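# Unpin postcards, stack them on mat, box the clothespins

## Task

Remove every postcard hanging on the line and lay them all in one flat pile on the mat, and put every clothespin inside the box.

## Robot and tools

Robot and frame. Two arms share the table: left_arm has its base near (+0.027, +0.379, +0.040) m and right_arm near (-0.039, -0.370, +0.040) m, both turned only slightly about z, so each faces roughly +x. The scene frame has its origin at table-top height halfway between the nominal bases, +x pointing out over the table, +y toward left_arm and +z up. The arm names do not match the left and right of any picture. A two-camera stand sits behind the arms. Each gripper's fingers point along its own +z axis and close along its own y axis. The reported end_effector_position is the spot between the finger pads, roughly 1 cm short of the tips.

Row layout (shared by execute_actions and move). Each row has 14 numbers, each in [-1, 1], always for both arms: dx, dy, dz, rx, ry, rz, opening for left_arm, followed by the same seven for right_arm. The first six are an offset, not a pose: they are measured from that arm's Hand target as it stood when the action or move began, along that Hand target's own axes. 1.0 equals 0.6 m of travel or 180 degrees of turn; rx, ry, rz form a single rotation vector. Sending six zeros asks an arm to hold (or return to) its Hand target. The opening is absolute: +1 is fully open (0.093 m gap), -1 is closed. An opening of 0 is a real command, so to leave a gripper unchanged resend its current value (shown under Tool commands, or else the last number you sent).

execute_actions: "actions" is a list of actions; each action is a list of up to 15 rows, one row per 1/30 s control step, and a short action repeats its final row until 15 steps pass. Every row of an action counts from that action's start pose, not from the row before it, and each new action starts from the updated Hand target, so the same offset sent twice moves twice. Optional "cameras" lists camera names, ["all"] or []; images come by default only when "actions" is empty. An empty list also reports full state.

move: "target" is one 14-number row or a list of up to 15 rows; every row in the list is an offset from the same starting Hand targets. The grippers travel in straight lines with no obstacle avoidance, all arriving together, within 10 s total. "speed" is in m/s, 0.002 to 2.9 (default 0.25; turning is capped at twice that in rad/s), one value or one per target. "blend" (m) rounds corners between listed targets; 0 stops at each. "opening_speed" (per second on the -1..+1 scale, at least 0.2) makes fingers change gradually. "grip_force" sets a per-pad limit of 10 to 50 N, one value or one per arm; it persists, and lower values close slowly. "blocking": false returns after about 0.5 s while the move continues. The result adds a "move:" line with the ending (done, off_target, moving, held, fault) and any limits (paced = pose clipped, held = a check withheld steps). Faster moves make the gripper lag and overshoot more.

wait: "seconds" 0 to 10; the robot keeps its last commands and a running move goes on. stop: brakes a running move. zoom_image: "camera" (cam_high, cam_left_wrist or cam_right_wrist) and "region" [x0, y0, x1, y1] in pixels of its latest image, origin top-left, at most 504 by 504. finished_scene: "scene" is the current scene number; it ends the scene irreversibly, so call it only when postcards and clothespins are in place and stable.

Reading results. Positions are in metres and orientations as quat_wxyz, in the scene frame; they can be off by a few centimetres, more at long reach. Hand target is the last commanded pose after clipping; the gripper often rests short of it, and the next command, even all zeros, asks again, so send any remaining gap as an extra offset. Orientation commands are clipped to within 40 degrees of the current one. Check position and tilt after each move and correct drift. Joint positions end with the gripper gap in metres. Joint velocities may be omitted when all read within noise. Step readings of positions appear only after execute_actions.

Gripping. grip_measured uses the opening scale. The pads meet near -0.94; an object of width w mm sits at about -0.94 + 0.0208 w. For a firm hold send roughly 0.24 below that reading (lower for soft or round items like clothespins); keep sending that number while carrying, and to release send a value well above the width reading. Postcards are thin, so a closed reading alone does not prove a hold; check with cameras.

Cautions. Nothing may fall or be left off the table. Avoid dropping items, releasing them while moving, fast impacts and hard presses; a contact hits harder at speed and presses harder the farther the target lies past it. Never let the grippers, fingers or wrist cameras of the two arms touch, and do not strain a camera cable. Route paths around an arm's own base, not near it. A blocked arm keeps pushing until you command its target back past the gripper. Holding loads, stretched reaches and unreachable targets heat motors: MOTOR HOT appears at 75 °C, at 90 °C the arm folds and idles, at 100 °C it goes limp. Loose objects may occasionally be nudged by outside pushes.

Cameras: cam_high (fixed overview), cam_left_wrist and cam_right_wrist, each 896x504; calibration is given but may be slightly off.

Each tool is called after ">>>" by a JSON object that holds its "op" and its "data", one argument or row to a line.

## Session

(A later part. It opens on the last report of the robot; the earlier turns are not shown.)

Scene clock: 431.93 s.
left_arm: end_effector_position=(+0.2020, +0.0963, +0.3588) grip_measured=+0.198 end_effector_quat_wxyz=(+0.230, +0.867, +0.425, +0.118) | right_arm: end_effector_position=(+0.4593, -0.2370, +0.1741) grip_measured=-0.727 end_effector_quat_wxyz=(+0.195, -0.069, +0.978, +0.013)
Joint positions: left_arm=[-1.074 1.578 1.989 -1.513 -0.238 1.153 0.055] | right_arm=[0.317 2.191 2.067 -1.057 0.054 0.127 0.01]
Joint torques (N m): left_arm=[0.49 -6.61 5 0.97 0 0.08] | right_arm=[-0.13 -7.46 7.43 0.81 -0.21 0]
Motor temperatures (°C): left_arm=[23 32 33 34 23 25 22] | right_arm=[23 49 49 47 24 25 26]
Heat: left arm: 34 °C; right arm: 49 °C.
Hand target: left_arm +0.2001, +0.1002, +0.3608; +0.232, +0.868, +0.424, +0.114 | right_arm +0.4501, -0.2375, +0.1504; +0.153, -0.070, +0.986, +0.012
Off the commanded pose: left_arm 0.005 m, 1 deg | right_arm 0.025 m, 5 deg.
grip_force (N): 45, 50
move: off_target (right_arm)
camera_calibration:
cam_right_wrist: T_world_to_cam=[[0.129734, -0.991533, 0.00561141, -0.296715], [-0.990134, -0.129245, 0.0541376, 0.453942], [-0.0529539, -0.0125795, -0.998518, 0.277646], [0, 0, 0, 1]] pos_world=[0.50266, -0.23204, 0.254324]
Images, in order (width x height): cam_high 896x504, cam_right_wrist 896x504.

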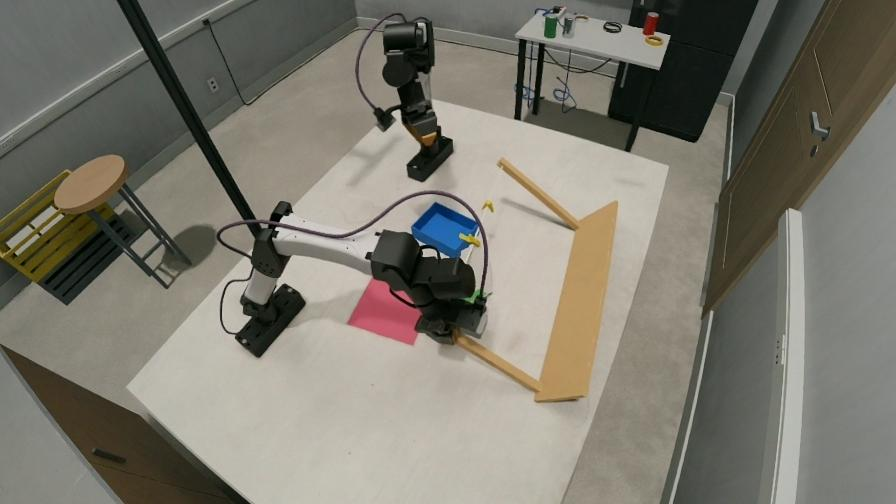

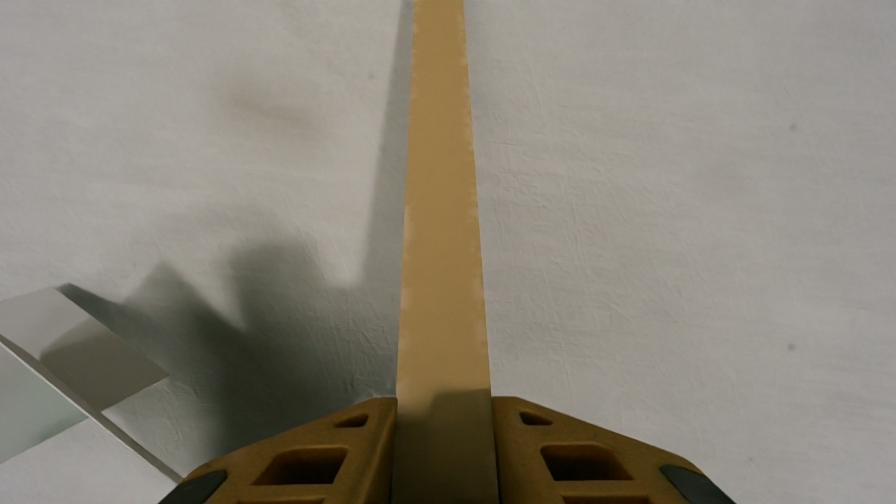

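>>> {"op": "move", "data": {
  "target": [
    [0,0,0,0,0,0,0.2,-0.124,0,-0.0763,0,-0.13,0,-0.9],
    [0,0,0,0,0,0,0.2,-0.237,0,-0.0963,0,-0.21,0,-0.9]
  ],
  "cameras": ["cam_high","cam_right_wrist"],
  "speed": 0.08,
  "blend": [0.02,0]
}}

Scene clock: 448.03 s.
left_arm: end_effector_position=(+0.2020, +0.0963, +0.3588) grip_measured=+0.198 end_effector_quat_wxyz=(+0.230, +0.867, +0.425, +0.118) | right_arm: end_effector_position=(+0.5093, -0.2262, +0.1886) grip_measured=-0.727 end_effector_quat_wxyz=(+0.332, -0.089, +0.939, +0.022)
Joint positions: left_arm=[-1.074 1.578 1.989 -1.513 -0.238 1.153 0.055] | right_arm=[0.317 2.147 1.915 -0.665 0.073 0.063 0.01]
Joint torques (N m): left_arm=[0.57 -6.56 4.94 0.97 0 0.09] | right_arm=[-0.98 -13.04 10.92 3.72 0.2 0.12]
Heat: left arm: 33 °C; right arm: 50 °C.
Hand target: left_arm +0.2001, +0.1002, +0.3608; +0.232, +0.868, +0.424, +0.114 | right_arm +0.5669, -0.2210, +0.2484; +0.464, -0.062, +0.883, +0.034
Off the commanded pose: left_arm 0.005 m, 1 deg | right_arm 0.083 m, 17 deg.
grip_force (N): 45, 50
move: off_target (right_arm)
camera_calibration:
cam_right_wrist: T_world_to_cam=[[0.170821, -0.985111, 0.0193904, -0.314719], [-0.958518, -0.170703, -0.228264, 0.5319], [0.228175, 0.0204063, -0.973406, 0.154455], [0, 0, 0, 1]] pos_world=[0.528354, -0.222389, 0.277863]
Images, in order (width x height): cam_high 896x504, cam_right_wrist 896x504.

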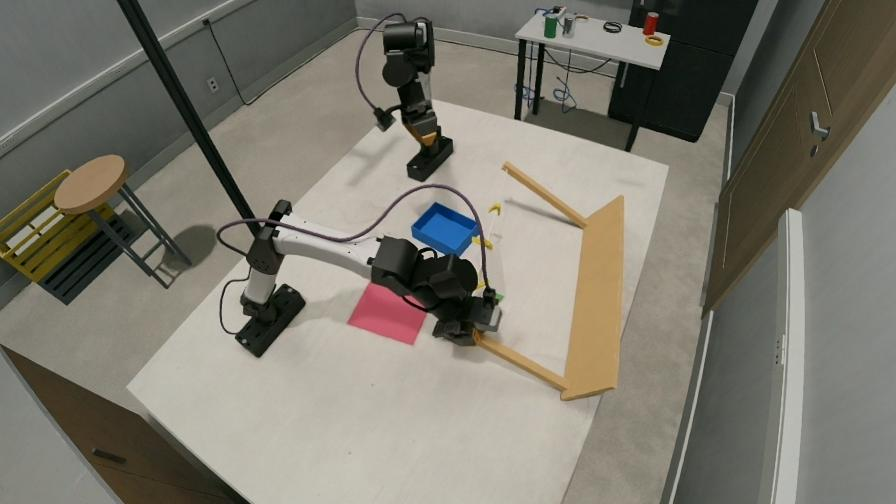

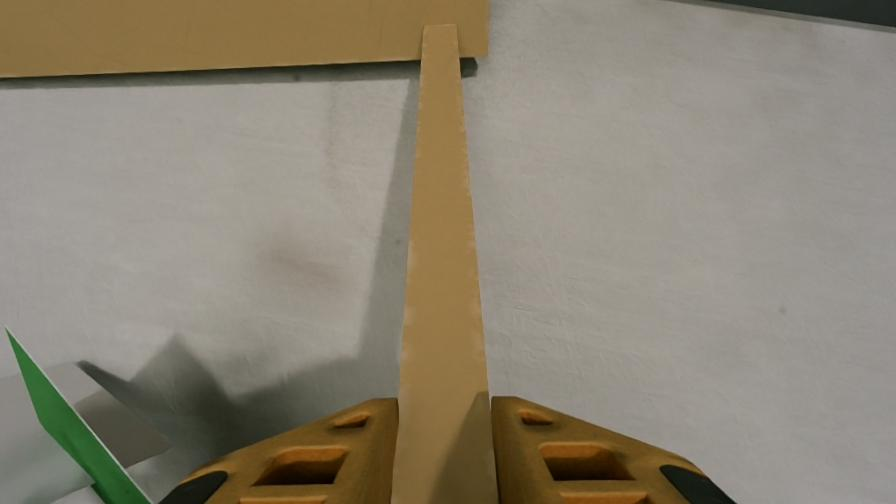

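>>> {"op": "move", "data": {
  "target": [0,0,0,0,0,0,0.2,0.29,0,-0.1915,0,0.091,0,-0.9],
  "cameras": ["cam_high","cam_right_wrist"],
  "speed": 0.1
}}

Scene clock: 465.03 s.
left_arm: end_effector_position=(+0.2020, +0.0963, +0.3588) grip_measured=+0.198 end_effector_quat_wxyz=(+0.230, +0.867, +0.425, +0.118) | right_arm: end_effector_position=(+0.3817, -0.2554, +0.1606) grip_measured=-0.727 end_effector_quat_wxyz=(+0.326, -0.051, +0.944, +0.015)
Joint positions: left_arm=[-1.074 1.578 1.989 -1.513 -0.238 1.153 0.055] | right_arm=[0.355 1.668 1.168 -0.418 0.132 0.162 0.01]
Joint torques (N m): left_arm=[0.46 -6.57 4.97 0.98 0 0.11] | right_arm=[1.29 -10.35 6.72 1.64 -0.18 -0.19]
Motor temperatures (°C): left_arm=[23 32 33 33 23 25 22] | right_arm=[23 55 49 50 24 25 26]
Heat: left arm: 33 °C; right arm: 55 °C.
Hand target: left_arm +0.2001, +0.1002, +0.3608; +0.232, +0.868, +0.424, +0.114 | right_arm +0.3755, -0.2483, +0.1702; +0.333, -0.067, +0.940, +0.024
Off the commanded pose: left_arm 0.005 m, 1 deg | right_arm 0.014 m, 2 deg.
grip_force (N): 45, 50
move: off_target (right_arm)
camera_calibration:
cam_right_wrist: T_world_to_cam=[[0.0959014, -0.995371, 0.00631488, -0.293078], [-0.971939, -0.095009, -0.215194, 0.420473], [0.214798, 0.0144997, -0.976551, 0.160973], [0, 0, 0, 1]] pos_world=[0.402204, -0.254106, 0.249533]
Images, in order (width x height): cam_high 896x504, cam_right_wrist 896x504.

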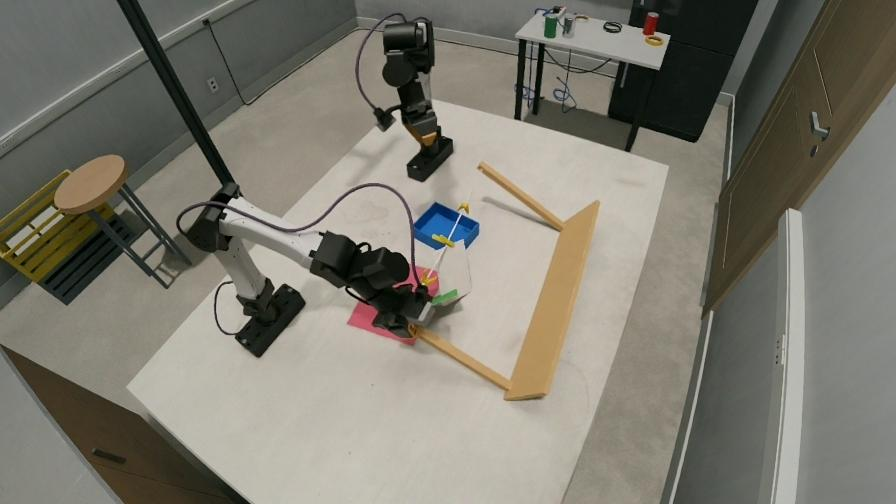

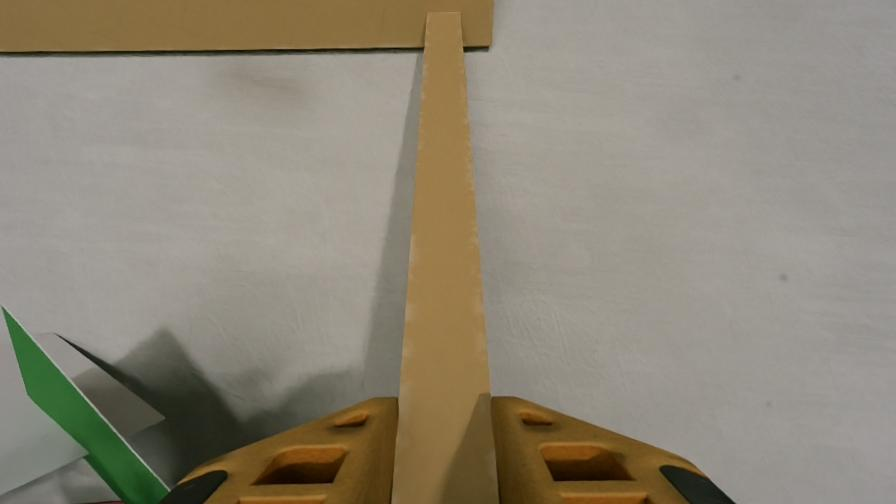

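>>> {"op": "move", "data": {
  "target": [
    [0,0,0,0,0,0,0.2,-0.11,0,-0.007,0,0.072,0,-0.9],
    [0,0,0,0,0,0,0.2,-0.2037,0,0,0,0.139,0,-0.9]
  ],
  "cameras": ["cam_high","cam_right_wrist"],
  "speed": 0.08,
  "blend": [0.02,0]
}}

Scene clock: 474.50 s.
left_arm: end_effector_position=(+0.2020, +0.0963, +0.3588) grip_measured=+0.198 end_effector_quat_wxyz=(+0.230, +0.867, +0.425, +0.118) | right_arm: end_effector_position=(+0.4587, -0.2395, +0.2267) grip_measured=-0.727 end_effector_quat_wxyz=(+0.162, -0.059, +0.985, +0.011)
Joint positions: left_arm=[-1.074 1.578 1.989 -1.513 -0.238 1.153 0.055] | right_arm=[0.31 2.472 2.813 -1.589 0.046 0.143 0.01]
Joint torques (N m): left_arm=[0.43 -6.52 5.08 1.01 -0.01 0.08] | right_arm=[-0.28 -12.07 10.58 1.37 -0.21 -0.29]
Heat: left arm: 33 °C; right arm: 52 °C.
Hand target: left_arm +0.2001, +0.1002, +0.3608; +0.232, +0.868, +0.424, +0.114 | right_arm +0.4695, -0.2349, +0.2473; +0.122, -0.070, +0.990, +0.009
Off the commanded pose: left_arm 0.005 m, 1 deg | right_arm 0.024 m, 5 deg.
joint read past its limit (right arm) — joint 4 (wrist pitch), lower limit.
joint sent to its limit (right arm) — joint 4 (wrist pitch), lower limit. The joint targets are off in orientation, not in position.
grip_force (N): 45, 50
move: off_target (right_arm)
camera_calibration:
cam_right_wrist: T_world_to_cam=[[0.110586, -0.993862, 0.00287585, -0.290625], [-0.986648, -0.109435, 0.120622, 0.438302], [-0.119567, -0.0161766, -0.992694, 0.358507], [0, 0, 0, 1]] pos_world=[0.507454, -0.235077, 0.303855]
Images, in order (width x height): cam_high 896x504, cam_right_wrist 896x504.

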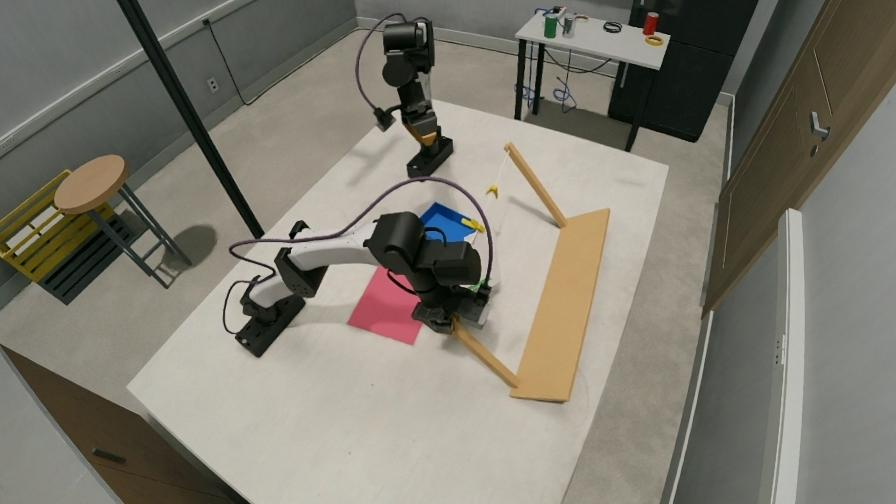

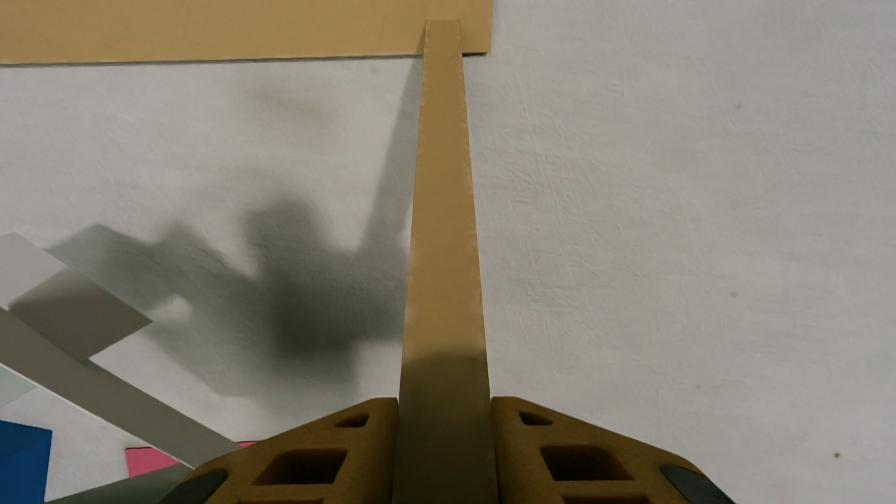

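>>> {"op": "move", "data": {
  "target": [
    [0,0,0,0,0,0,0.2,-0.1305,0,-0.014,0,-0.033,0,-0.9],
    [0,0,0,0,0,0,0.2,-0.243,0,0.0087,0,-0.072,0,-0.9]
  ],
  "cameras": ["cam_high","cam_right_wrist"],
  "speed": 0.08,
  "blend": [0.02,0]
}}

Scene clock: 484.43 s.
left_arm: end_effector_position=(+0.2020, +0.0963, +0.3588) grip_measured=+0.198 end_effector_quat_wxyz=(+0.230, +0.867, +0.425, +0.118) | right_arm: end_effector_position=(+0.5428, -0.2205, +0.2160) grip_measured=-0.727 end_effector_quat_wxyz=(+0.294, -0.099, +0.950, +0.033)
Joint positions: left_arm=[-1.074 1.578 1.989 -1.513 -0.238 1.153 0.055] | right_arm=[0.297 2.565 2.813 -1.219 0.023 0.043 0.01]
Joint torques (N m): left_arm=[0.57 -6.61 4.97 1.02 0.01 0.1] | right_arm=[-1.39 -14.17 11.36 3.67 0.08 0.31]
Heat: left arm: 33 °C; right arm: 54 °C.
Hand target: left_arm +0.2001, +0.1002, +0.3608; +0.232, +0.868, +0.424, +0.114 | right_arm +0.6108, -0.2148, +0.2777; +0.233, -0.069, +0.970, +0.017
Off the commanded pose: left_arm 0.005 m, 1 deg | right_arm 0.092 m, 8 deg.
elbow stopped short (right arm): the move would have taken joint 3 (elbow) straighter than the controller allows.
grip_force (N): 45, 50
move: off_target (right_arm)
camera_calibration:
cam_right_wrist: T_world_to_cam=[[0.197069, -0.980386, -0.00276168, -0.323734], [-0.969038, -0.194359, -0.15228, 0.555331], [0.148756, 0.0326857, -0.988334, 0.222438], [0, 0, 0, 1]] pos_world=[0.568846, -0.216721, 0.303514]
Images, in order (width x height): cam_high 896x504, cam_right_wrist 896x504.

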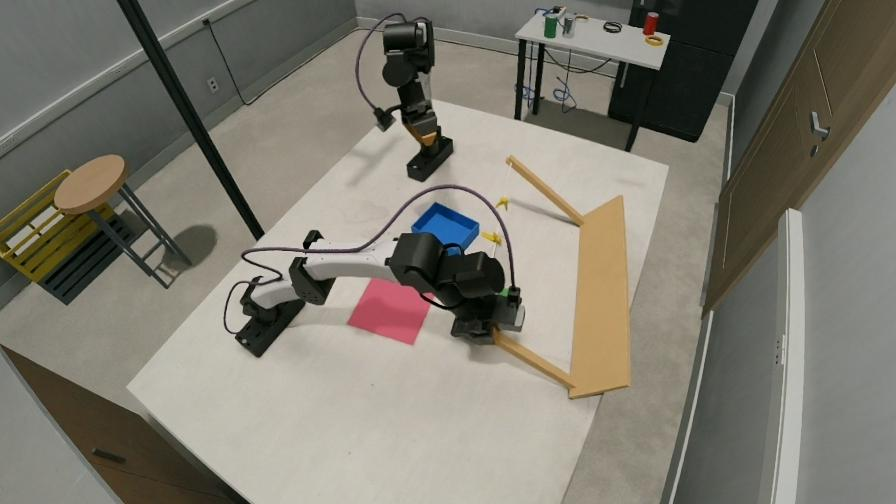

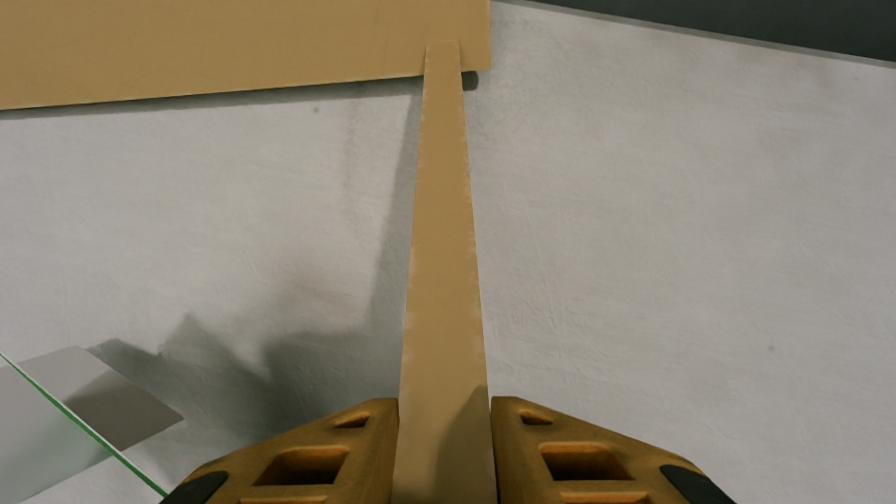

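>>> {"op": "execute_actions", "data": {
  "actions": []
}}

>>> {"op": "zoom_image", "data": {
  "camera": "cam_high",
  "region": [420, 140, 640, 410]
}}

Scene clock: 494.57 s.
left_arm: end_effector_position=(+0.2020, +0.0963, +0.3588) grip_measured=+0.198 end_effector_quat_wxyz=(+0.230, +0.867, +0.425, +0.118) | right_arm: end_effector_position=(+0.5428, -0.2205, +0.2160) grip_measured=-0.727 end_effector_quat_wxyz=(+0.294, -0.099, +0.950, +0.033)
Joint positions: left_arm=[-1.074 1.578 1.989 -1.513 -0.238 1.153 0.055] | right_arm=[0.297 2.565 2.813 -1.219 0.023 0.042 0.01]
Joint velocities: within noise
Joint torques (N m): left_arm=[0.42 -6.63 4.97 1 0.01 0.08] | right_arm=[-1.37 -14.13 11.37 3.68 0.08 0.31]
Motor temperatures (°C): left_arm=[23 32 32 33 23 25 22] | right_arm=[23 54 51 54 24 25 27]
Heat: left arm: 33 °C; right arm: 54 °C.
Hand target: left_arm +0.2001, +0.1002, +0.3608; +0.232, +0.868, +0.424, +0.114 | right_arm +0.6108, -0.2148, +0.2776; +0.233, -0.069, +0.970, +0.017
Tool commands: left_gripper/opening=+0.2 right_gripper/opening=-0.9
Off the commanded pose: left_arm 0.005 m, 1 deg | right_arm 0.092 m, 8 deg.
grip_force (N): 45, 50
camera_calibration:
cam_left_wrist: T_world_to_cam=[[-0.674782, 0.553026, -0.488703, 0.2591], [0.405894, 0.831135, 0.380086, -0.258115], [0.616376, 0.0581137, -0.785305, 0.237484], [0, 0, 0, 1]] pos_world=[0.133224, 0.0574381, 0.411226]
cam_right_wrist: T_world_to_cam=[[0.197358, -0.980328, -0.00261543, -0.32393], [-0.96898, -0.194667, -0.152262, 0.555225], [0.148757, 0.0325843, -0.988337, 0.222416], [0, 0, 0, 1]] pos_world=[0.568846, -0.216721, 0.303514]

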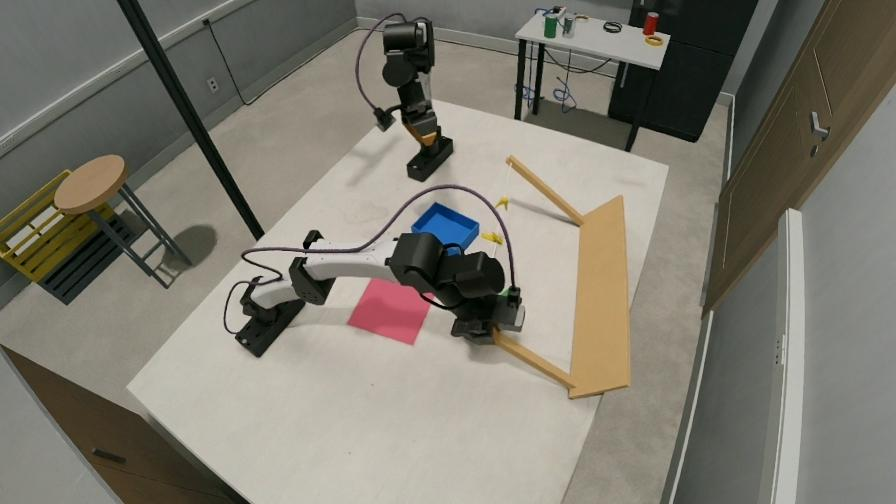

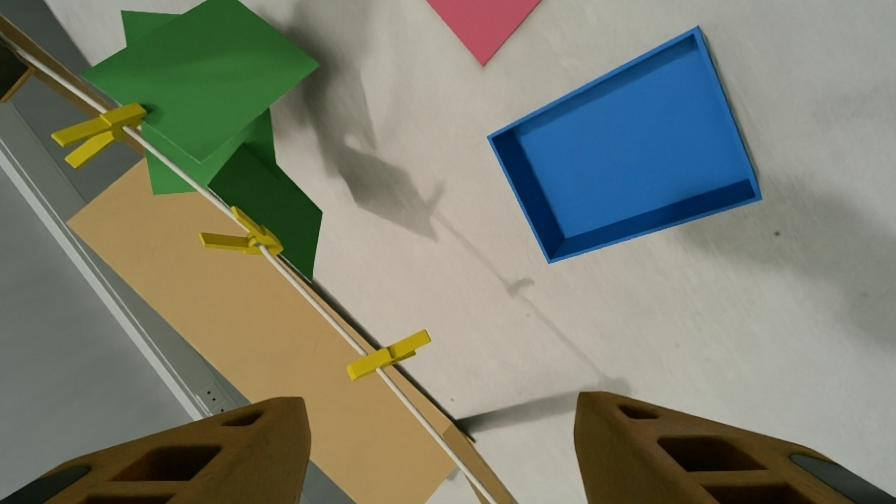

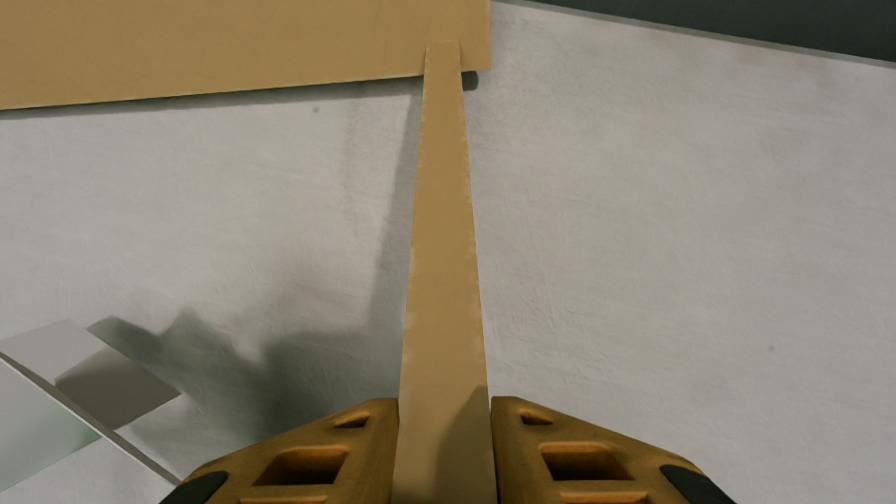

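Scaled by 1.867 from the camera's 896x504 image, which has a finer 1280x720 frame.

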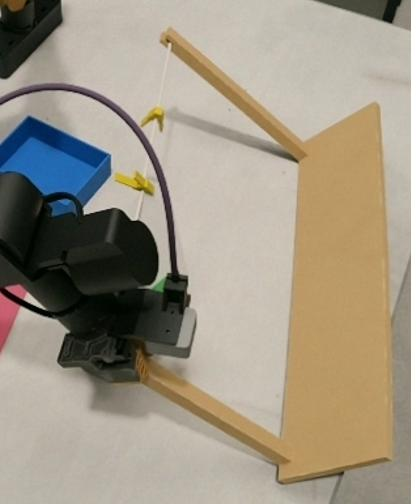

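>>> {"op": "move", "data": {
  "target": [0,0,0,0,0,0,0.2,0.483,0,-0.0525,0,-0.067,0,-0.9],
  "cameras": ["cam_high","cam_left_wrist","cam_right_wrist"],
  "speed": 0.1
}}

Scene clock: 518.07 s.
left_arm: end_effector_position=(+0.2020, +0.0963, +0.3588) grip_measured=+0.198 end_effector_quat_wxyz=(+0.230, +0.867, +0.425, +0.118) | right_arm: end_effector_position=(+0.3463, -0.2590, +0.1668) grip_measured=-0.727 end_effector_quat_wxyz=(+0.325, -0.044, +0.944, +0.022)
Joint positions: left_arm=[-1.074 1.578 1.989 -1.513 -0.238 1.153 0.055] | right_arm=[0.376 1.53 1.052 -0.44 0.137 0.197 0.01]
Joint torques (N m): left_arm=[0.53 -6.6 5.03 0.99 0.03 0.08] | right_arm=[1.46 -8.79 6.78 1.66 -0.09 -0.36]
Motor temperatures (°C): left_arm=[23 32 32 33 23 25 22] | right_arm=[23 57 52 61 24 25 27]
Heat: left arm: 33 °C; right arm: 61 °C.
Hand target: left_arm +0.2001, +0.1002, +0.3608; +0.232, +0.868, +0.424, +0.114 | right_arm +0.3409, -0.2533, +0.1741; +0.333, -0.067, +0.940, +0.024
Off the commanded pose: left_arm 0.005 m, 1 deg | right_arm 0.011 m, 3 deg.
grip_force (N): 45, 50
move: off_target (right_arm)
camera_calibration:
cam_left_wrist: T_world_to_cam=[[-0.674782, 0.553026, -0.488703, 0.2591], [0.405894, 0.831135, 0.380086, -0.258115], [0.616376, 0.0581137, -0.785305, 0.237484], [0, 0, 0, 1]] pos_world=[0.133224, 0.0574381, 0.411226]
cam_right_wrist: T_world_to_cam=[[0.0869427, -0.996154, -0.0108645, -0.287511], [-0.973116, -0.0825871, -0.214999, 0.390691], [0.213275, 0.0292649, -0.976554, 0.17905], [0, 0, 0, 1]] pos_world=[0.366998, -0.25938, 0.255726]

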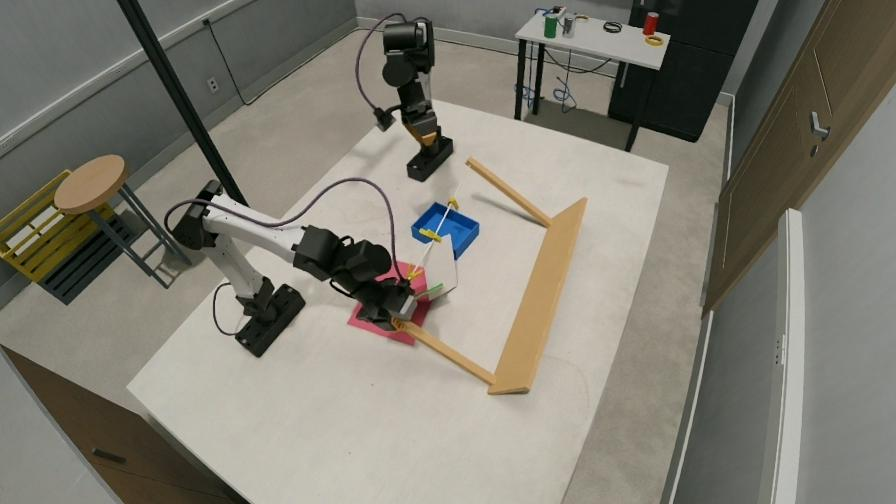

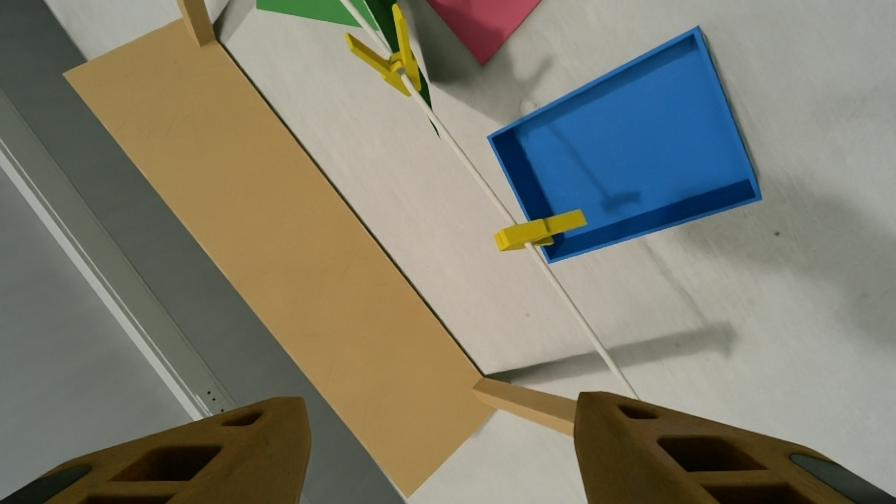

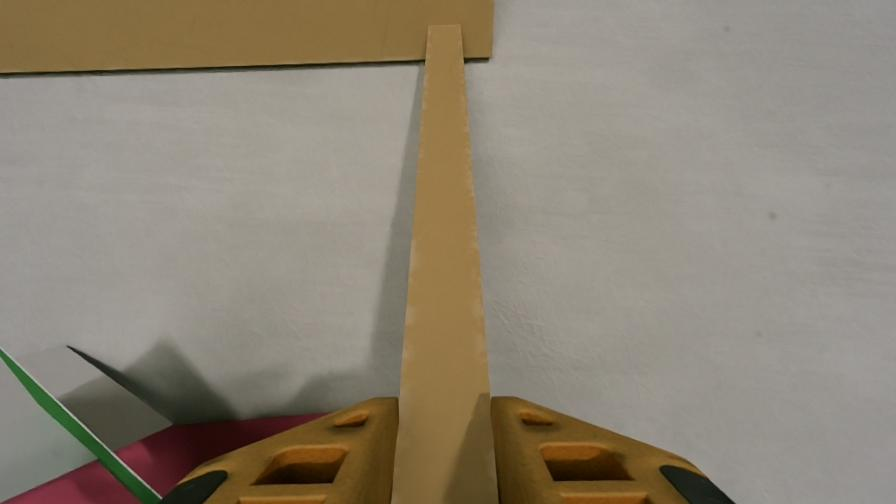

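>>> {"op": "move", "data": {
  "target": [
    [0,0,0,0,0,0,0.2,-0.11,0,-0.007,0,0.072,0,-0.9],
    [0,0,0,0,0,0,0.2,-0.2037,0,0,0,0.139,0,-0.9]
  ],
  "cameras": ["cam_high","cam_left_wrist","cam_right_wrist"],
  "speed": 0.08,
  "blend": [0.02,0]
}}

>>> {"op": "zoom_image", "data": {
  "camera": "cam_high",
  "region": [380, 120, 640, 410]
}}

Scene clock: 525.23 s.
left_arm: end_effector_position=(+0.2020, +0.0963, +0.3588) grip_measured=+0.198 end_effector_quat_wxyz=(+0.230, +0.867, +0.425, +0.118) | right_arm: end_effector_position=(+0.4263, -0.2443, +0.2369) grip_measured=-0.727 end_effector_quat_wxyz=(+0.132, -0.043, +0.990, +0.009)
Joint positions: left_arm=[-1.074 1.578 1.989 -1.513 -0.238 1.153 0.055] | right_arm=[0.318 2.317 2.587 -1.579 0.042 0.185 0.01]
Joint torques (N m): left_arm=[0.51 -6.63 4.98 1.01 0 0.1] | right_arm=[-0.03 -10.92 10 1.17 -0.16 -0.59]
Motor temperatures (°C): left_arm=[23 32 32 33 23 25 22] | right_arm=[23 56 51 56 24 25 27]
Heat: left arm: 33 °C; right arm: 56 °C.
Hand target: left_arm +0.2001, +0.1002, +0.3608; +0.232, +0.868, +0.424, +0.114 | right_arm +0.4350, -0.2399, +0.2512; +0.122, -0.070, +0.990, +0.009
Off the commanded pose: left_arm 0.005 m, 1 deg | right_arm 0.017 m, 3 deg.
joint read past its limit (right arm) — joint 4 (wrist pitch), lower limit.
joint sent to its limit (right arm) — joint 4 (wrist pitch), lower limit. The joint targets are off in orientation, not in position.
grip_force (N): 45, 50
move: off_target (right_arm)
camera_calibration:
cam_left_wrist: T_world_to_cam=[[-0.674782, 0.553026, -0.488703, 0.2591], [0.405894, 0.831135, 0.380086, -0.258115], [0.616376, 0.0581137, -0.785305, 0.237484], [0, 0, 0, 1]] pos_world=[0.133224, 0.0574381, 0.411226]
cam_right_wrist: T_world_to_cam=[[0.0784717, -0.996915, -0.00164372, -0.2778], [-0.980389, -0.0774697, 0.181207, 0.395308], [-0.180775, -0.0126081, -0.983444, 0.38944], [0, 0, 0, 1]] pos_world=[0.479756, -0.241408, 0.310903]

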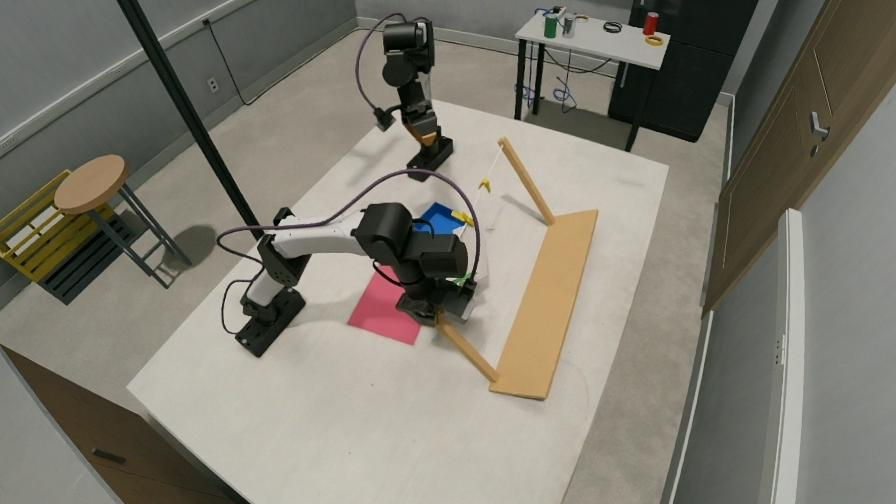

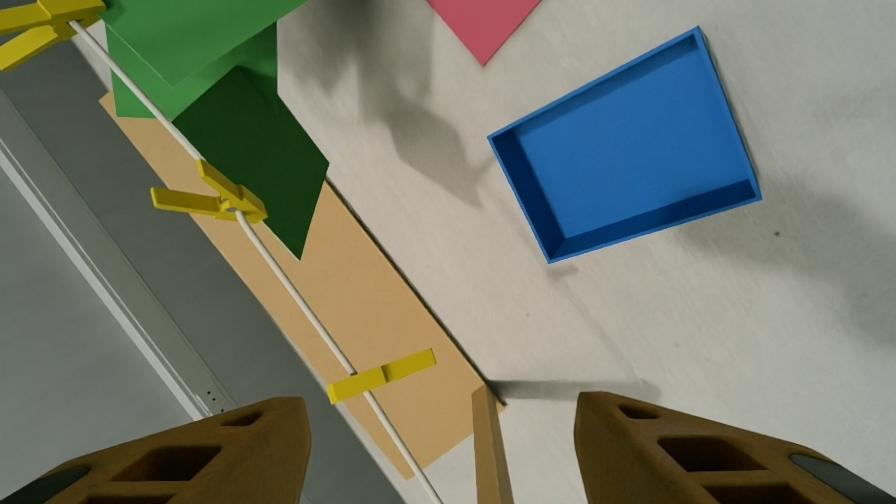

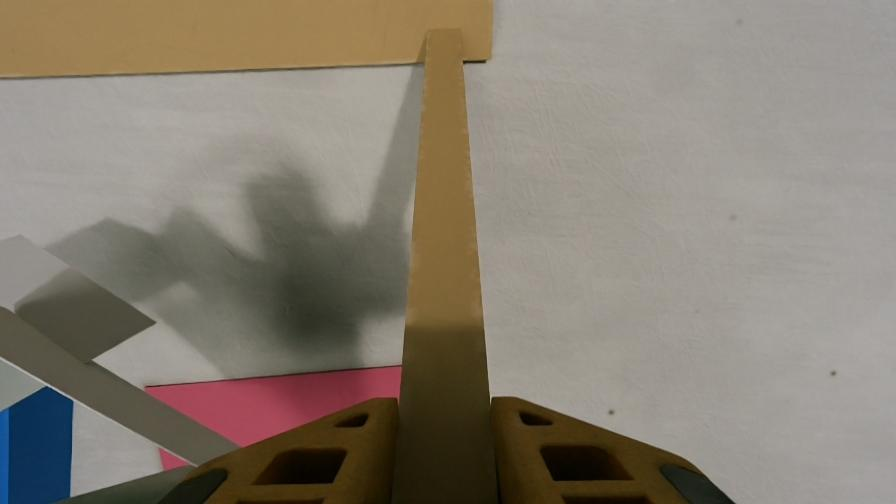

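Scaled by 1.738 from the camera's 896x504 image, which has a finer 1280x720 frame.

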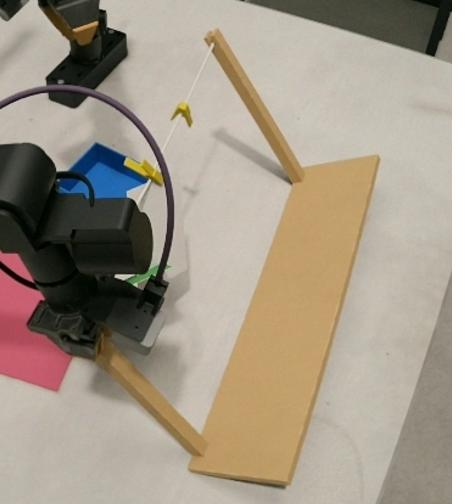

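>>> {"op": "move", "data": {
  "target": [
    [0.15,-0.06,-0.02,-0.16,-0.008,-0.311,0.3,0,0,0,0,0,0,-0.9],
    [0.256,-0.082,0.095,-0.322,-0.015,-0.622,0.3,0,0,0,0,0,0,-0.9]
  ],
  "cameras": ["cam_high","cam_left_wrist"],
  "speed": 0.3,
  "blend": [0.04,0],
  "grip_force": [50,50]
}}

Scene clock: 546.23 s.
left_arm: end_effector_position=(+0.2796, +0.2291, +0.2834) grip_measured=+0.298 end_effector_quat_wxyz=(+0.550, -0.018, +0.835, +0.026) | right_arm: end_effector_position=(+0.4263, -0.2443, +0.2369) grip_measured=-0.727 end_effector_quat_wxyz=(+0.132, -0.043, +0.990, +0.009)
Joint positions: left_arm=[-0.958 1.022 0.865 -0.588 -0.951 -0.619 0.06] | right_arm=[0.318 2.317 2.587 -1.579 0.042 0.185 0.01]
Joint torques (N m): left_arm=[0.59 -1.57 7.04 1.58 -0.57 -0.07] | right_arm=[-0.05 -10.91 9.94 1.15 -0.17 -0.59]
Motor temperatures (°C): left_arm=[23 31 32 33 23 25 22] | right_arm=[23 53 48 48 24 25 27]
Heat: left arm: 33 °C; right arm: 53 °C.
Hand target: left_arm +0.2835, +0.2299, +0.2869; +0.559, -0.035, +0.828, +0.025 | right_arm +0.4350, -0.2399, +0.2512; +0.122, -0.070, +0.990, +0.009
Off the commanded pose: left_arm 0.005 m, 2 deg | right_arm 0.017 m, 3 deg.
joint read past its limit (right arm) — joint 4 (wrist pitch), lower limit.
joint sent to its limit (right arm) — joint 4 (wrist pitch), lower limit. The joint targets are off in orientation, not in position.
move: off_target (right_arm)
camera_calibration:
cam_left_wrist: T_world_to_cam=[[0.0396598, -0.998504, -0.0376393, 0.229025], [-0.741214, -0.004137, -0.671256, 0.438739], [0.670096, 0.0545207, -0.740269, 0.095772], [0, 0, 0, 1]] pos_world=[0.25194, 0.225276, 0.374024]
Images, in order (width x height): cam_high 896x504, cam_left_wrist 896x504.

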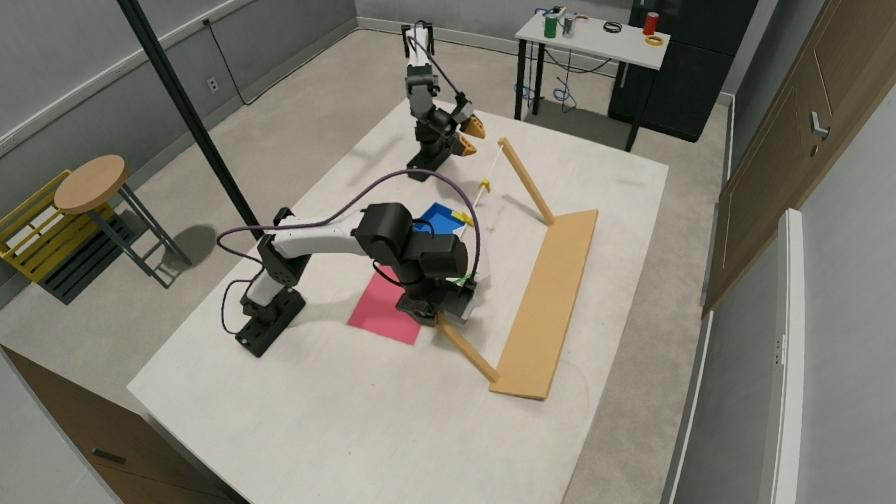

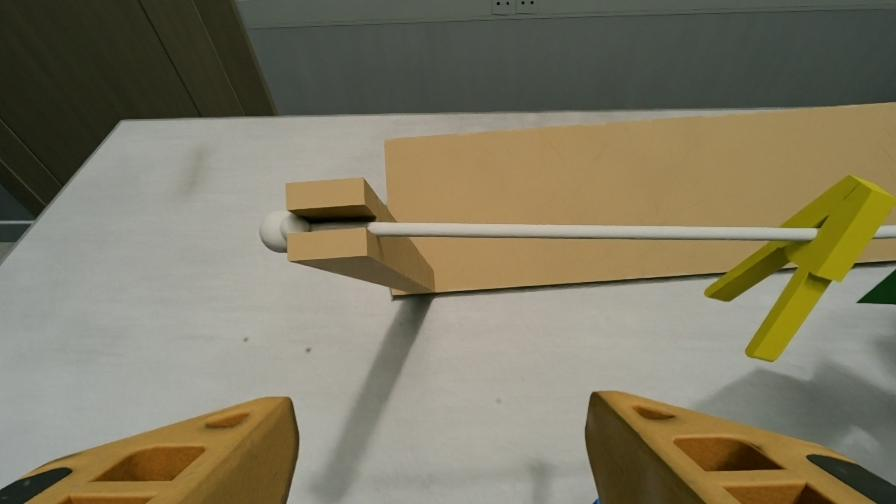

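>>> {"op": "move", "data": {
  "target": [
    [-0.002,0.0607,0.02,0,0,0,0.3,0,0,0,0,0,0,-0.9],
    [-0.002,0.0607,0.155,0,0,0,0.3,0,0,0,0,0,0,-0.9]
  ],
  "cameras": ["cam_left_wrist"],
  "speed": 0.12,
  "blend": [0.01,0]
}}

Scene clock: 568.07 s.
left_arm: end_effector_position=(+0.3618, +0.2751, +0.2509) grip_measured=+0.298 end_effector_quat_wxyz=(+0.548, -0.029, +0.835, +0.033) | right_arm: end_effector_position=(+0.4259, -0.2442, +0.2368) grip_measured=-0.727 end_effector_quat_wxyz=(+0.131, -0.043, +0.990, +0.010)
Joint positions: left_arm=[-0.517 1.108 0.724 -0.121 -0.608 -0.282 0.06] | right_arm=[0.318 2.317 2.587 -1.58 0.041 0.185 0.01]
Joint torques (N m): left_arm=[0.54 -2.22 6.52 2.14 -0.15 0.08] | right_arm=[-0.06 -10.93 9.94 1.16 -0.16 -0.58]
Heat: left arm: 36 °C; right arm: 52 °C.
Hand target: left_arm +0.3668, +0.2736, +0.2534; +0.559, -0.035, +0.828, +0.024 | right_arm +0.4350, -0.2399, +0.2512; +0.122, -0.070, +0.990, +0.009
Off the commanded pose: left_arm 0.006 m, 2 deg | right_arm 0.017 m, 3 deg.
joint read past its limit (right arm) — joint 4 (wrist pitch), lower limit.
joint sent to its limit (right arm) — joint 4 (wrist pitch), lower limit. The joint targets are off in orientation, not in position.
move: off_target (right_arm)
camera_calibration:
cam_left_wrist: T_world_to_cam=[[0.0657829, -0.997144, -0.0370961, 0.260498], [-0.743385, -0.024175, -0.668427, 0.483631], [0.665621, 0.0715478, -0.742852, 0.0116875], [0, 0, 0, 1]] pos_world=[0.334608, 0.27061, 0.341618]
Images, in order (width x height): cam_left_wrist 896x504.

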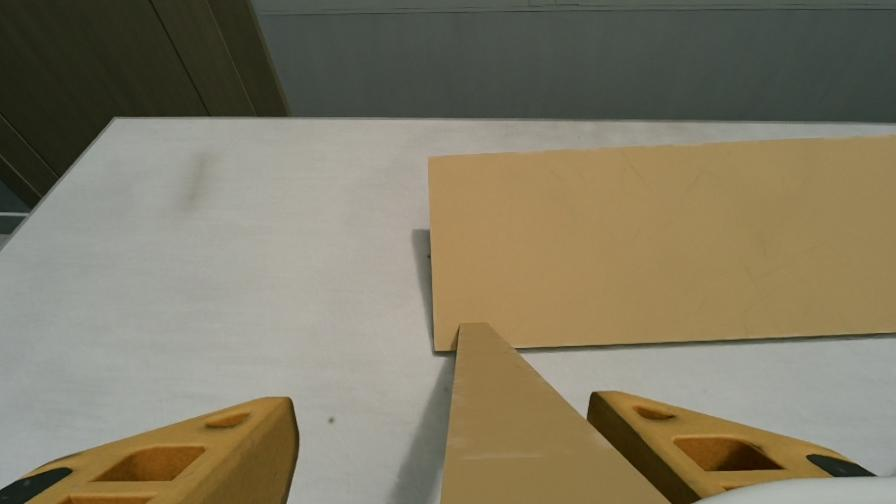

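>>> {"op": "move", "data": {
  "target": [
    [0,-0.025,0,0,0,0,0.3,0,0,0,0,0,0,-0.9],
    [0,-0.025,0,0,0,0,-0.9,0,0,0,0,0,0,-0.9]
  ],
  "cameras": ["cam_left_wrist"],
  "speed": 0.1
}}

Scene clock: 573.37 s.
left_arm: end_effector_position=(+0.3622, +0.2609, +0.2401) grip_measured=-0.739 end_effector_quat_wxyz=(+0.540, -0.029, +0.841, +0.023) | right_arm: end_effector_position=(+0.4262, -0.2457, +0.2373) grip_measured=-0.727 end_effector_quat_wxyz=(+0.131, -0.042, +0.990, +0.010)
Joint positions: left_arm=[-0.556 1.152 0.724 -0.107 -0.621 -0.324 0.01] | right_arm=[0.314 2.317 2.589 -1.582 0.041 0.185 0.01]
Joint torques (N m): left_arm=[-0.57 -2.65 8.85 1.99 -0.44 0.21] | right_arm=[0.25 -10.93 9.76 1.17 -0.16 -0.58]
Heat: left arm: 37 °C; right arm: 52 °C.
Hand target: left_arm +0.3681, +0.2587, +0.2533; +0.559, -0.035, +0.828, +0.025 | right_arm +0.4350, -0.2398, +0.2511; +0.122, -0.070, +0.990, +0.009
Off the commanded pose: left_arm 0.015 m, 3 deg | right_arm 0.017 m, 3 deg.
joint read past its limit (right arm) — joint 4 (wrist pitch), lower limit.
joint sent to its limit (right arm) — joint 4 (wrist pitch), lower limit. The joint targets are off in orientation, not in position.
move: off_target (left_arm, right_arm); target 2's new opening was sent with left_arm's hand 0.014 m and 3 deg from that target
camera_calibration:
cam_left_wrist: T_world_to_cam=[[0.0541531, -0.998284, -0.022272, 0.246937], [-0.755423, -0.0263722, -0.654706, 0.477941], [0.652996, 0.0522792, -0.755555, 0.0170215], [0, 0, 0, 1]] pos_world=[0.336561, 0.258228, 0.331272]
Images, in order (width x height): cam_left_wrist 896x504.

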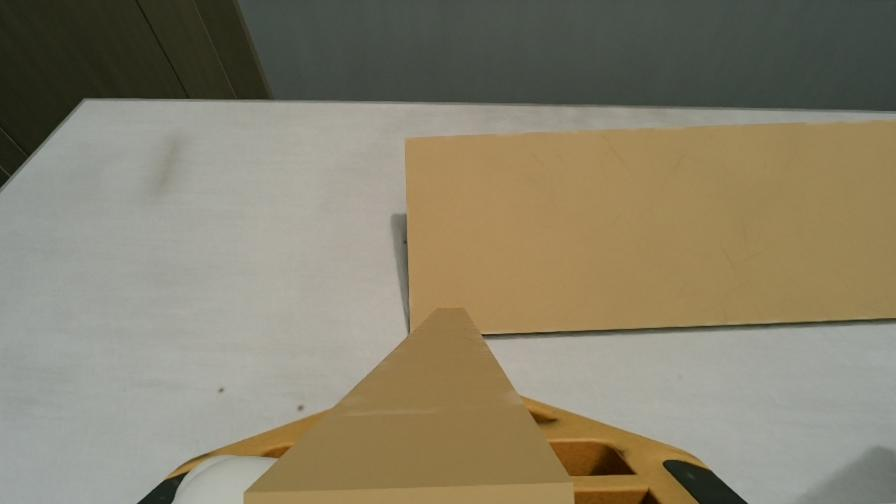

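>>> {"op": "move", "data": {
  "target": [
    [0,0,0,0,0,0,-0.9,0,0,0,0,0,0,0.2],
    [0,0,0,0,0,0,-0.9,-0.036,0,-0.146,0,-0.06,0,0.2],
    [0,0,0,0,0,0,-0.9,-0.03,0,-0.18,0,-0.17,0,0.2]
  ],
  "cameras": ["cam_high","cam_left_wrist","cam_right_wrist"],
  "speed": 0.08,
  "opening_speed": 0.5
}}

Scene clock: 590.80 s.
left_arm: end_effector_position=(+0.3623, +0.2608, +0.2403) grip_measured=-0.725 end_effector_quat_wxyz=(+0.541, -0.029, +0.840, +0.023) | right_arm: end_effector_position=(+0.4308, -0.2428, +0.3457) grip_measured=+0.199 end_effector_quat_wxyz=(+0.359, -0.058, +0.931, +0.027)
Joint positions: left_arm=[-0.556 1.152 0.724 -0.105 -0.621 -0.324 0.01] | right_arm=[0.341 1.897 2.159 -1.103 0.109 0.135 0.055]
Joint torques (N m): left_arm=[-0.64 -2.74 8.88 1.97 -0.46 0.2] | right_arm=[0.7 -11.45 6.09 1.95 0.02 -0.17]
Heat: left arm: 37 °C; right arm: 53 °C.
Hand target: left_arm +0.3681, +0.2587, +0.2533; +0.559, -0.035, +0.828, +0.025 | right_arm +0.4263, -0.2413, +0.3603; +0.379, -0.065, +0.923, +0.028
Off the commanded pose: left_arm 0.014 m, 3 deg | right_arm 0.015 m, 3 deg.
move: off_target (left_arm, right_arm)
camera_calibration:
cam_left_wrist: T_world_to_cam=[[0.0541917, -0.998304, -0.0212872, 0.246604], [-0.754614, -0.0269834, -0.655614, 0.478332], [0.653928, 0.0515925, -0.754796, 0.0167207], [0, 0, 0, 1]] pos_world=[0.336658, 0.25823, 0.331472]
cam_right_wrist: T_world_to_cam=[[0.117042, -0.993093, -0.00819968, -0.289937], [-0.952061, -0.109849, -0.285505, 0.521418], [0.282632, 0.0412226, -0.958342, 0.302063], [0, 0, 0, 1]] pos_world=[0.444984, -0.243109, 0.43597]

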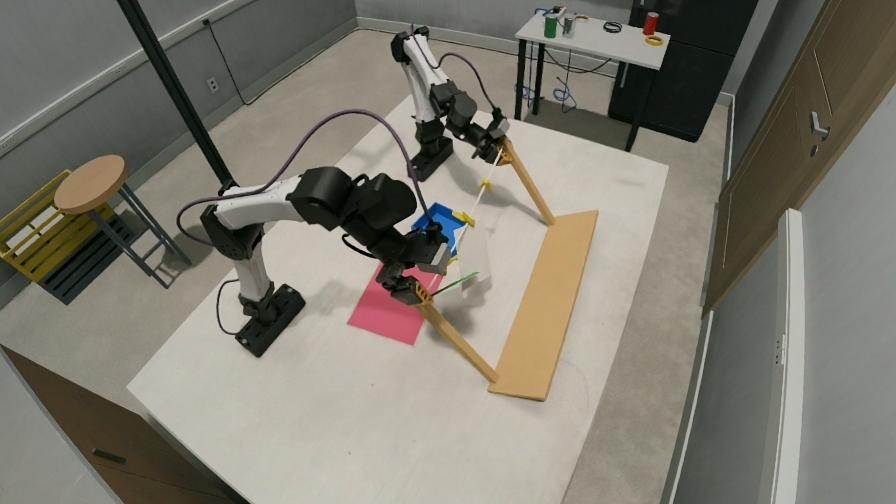

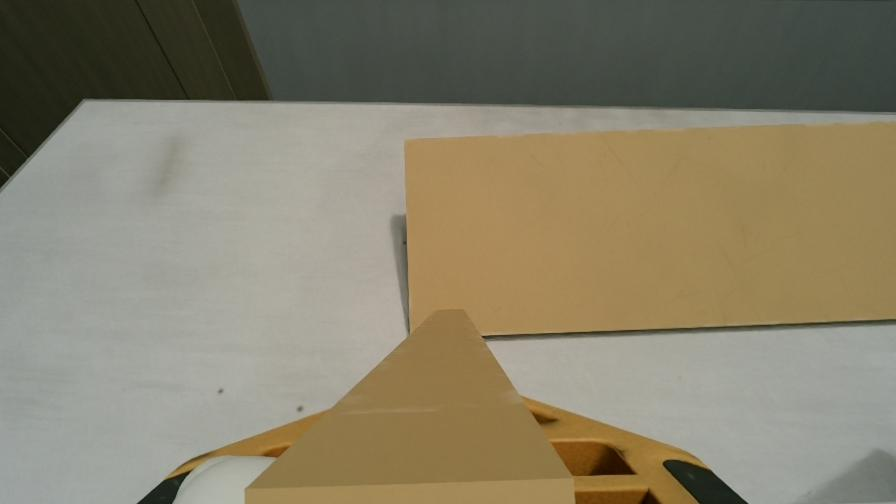

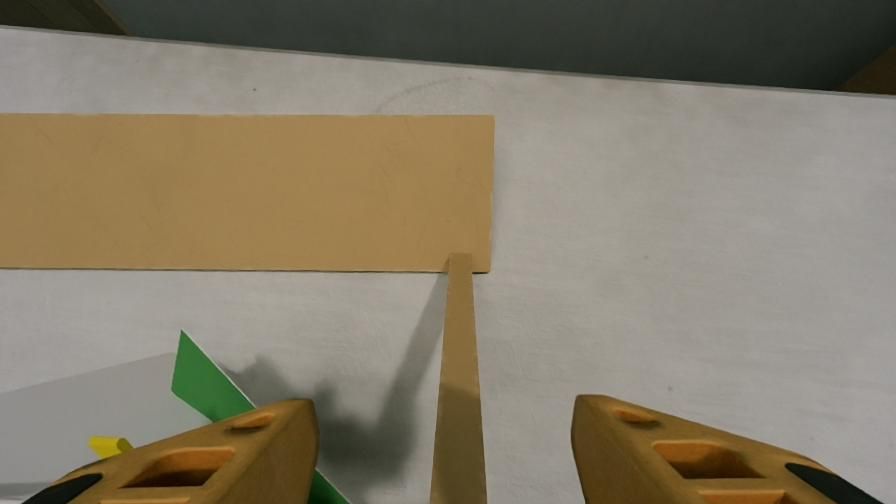

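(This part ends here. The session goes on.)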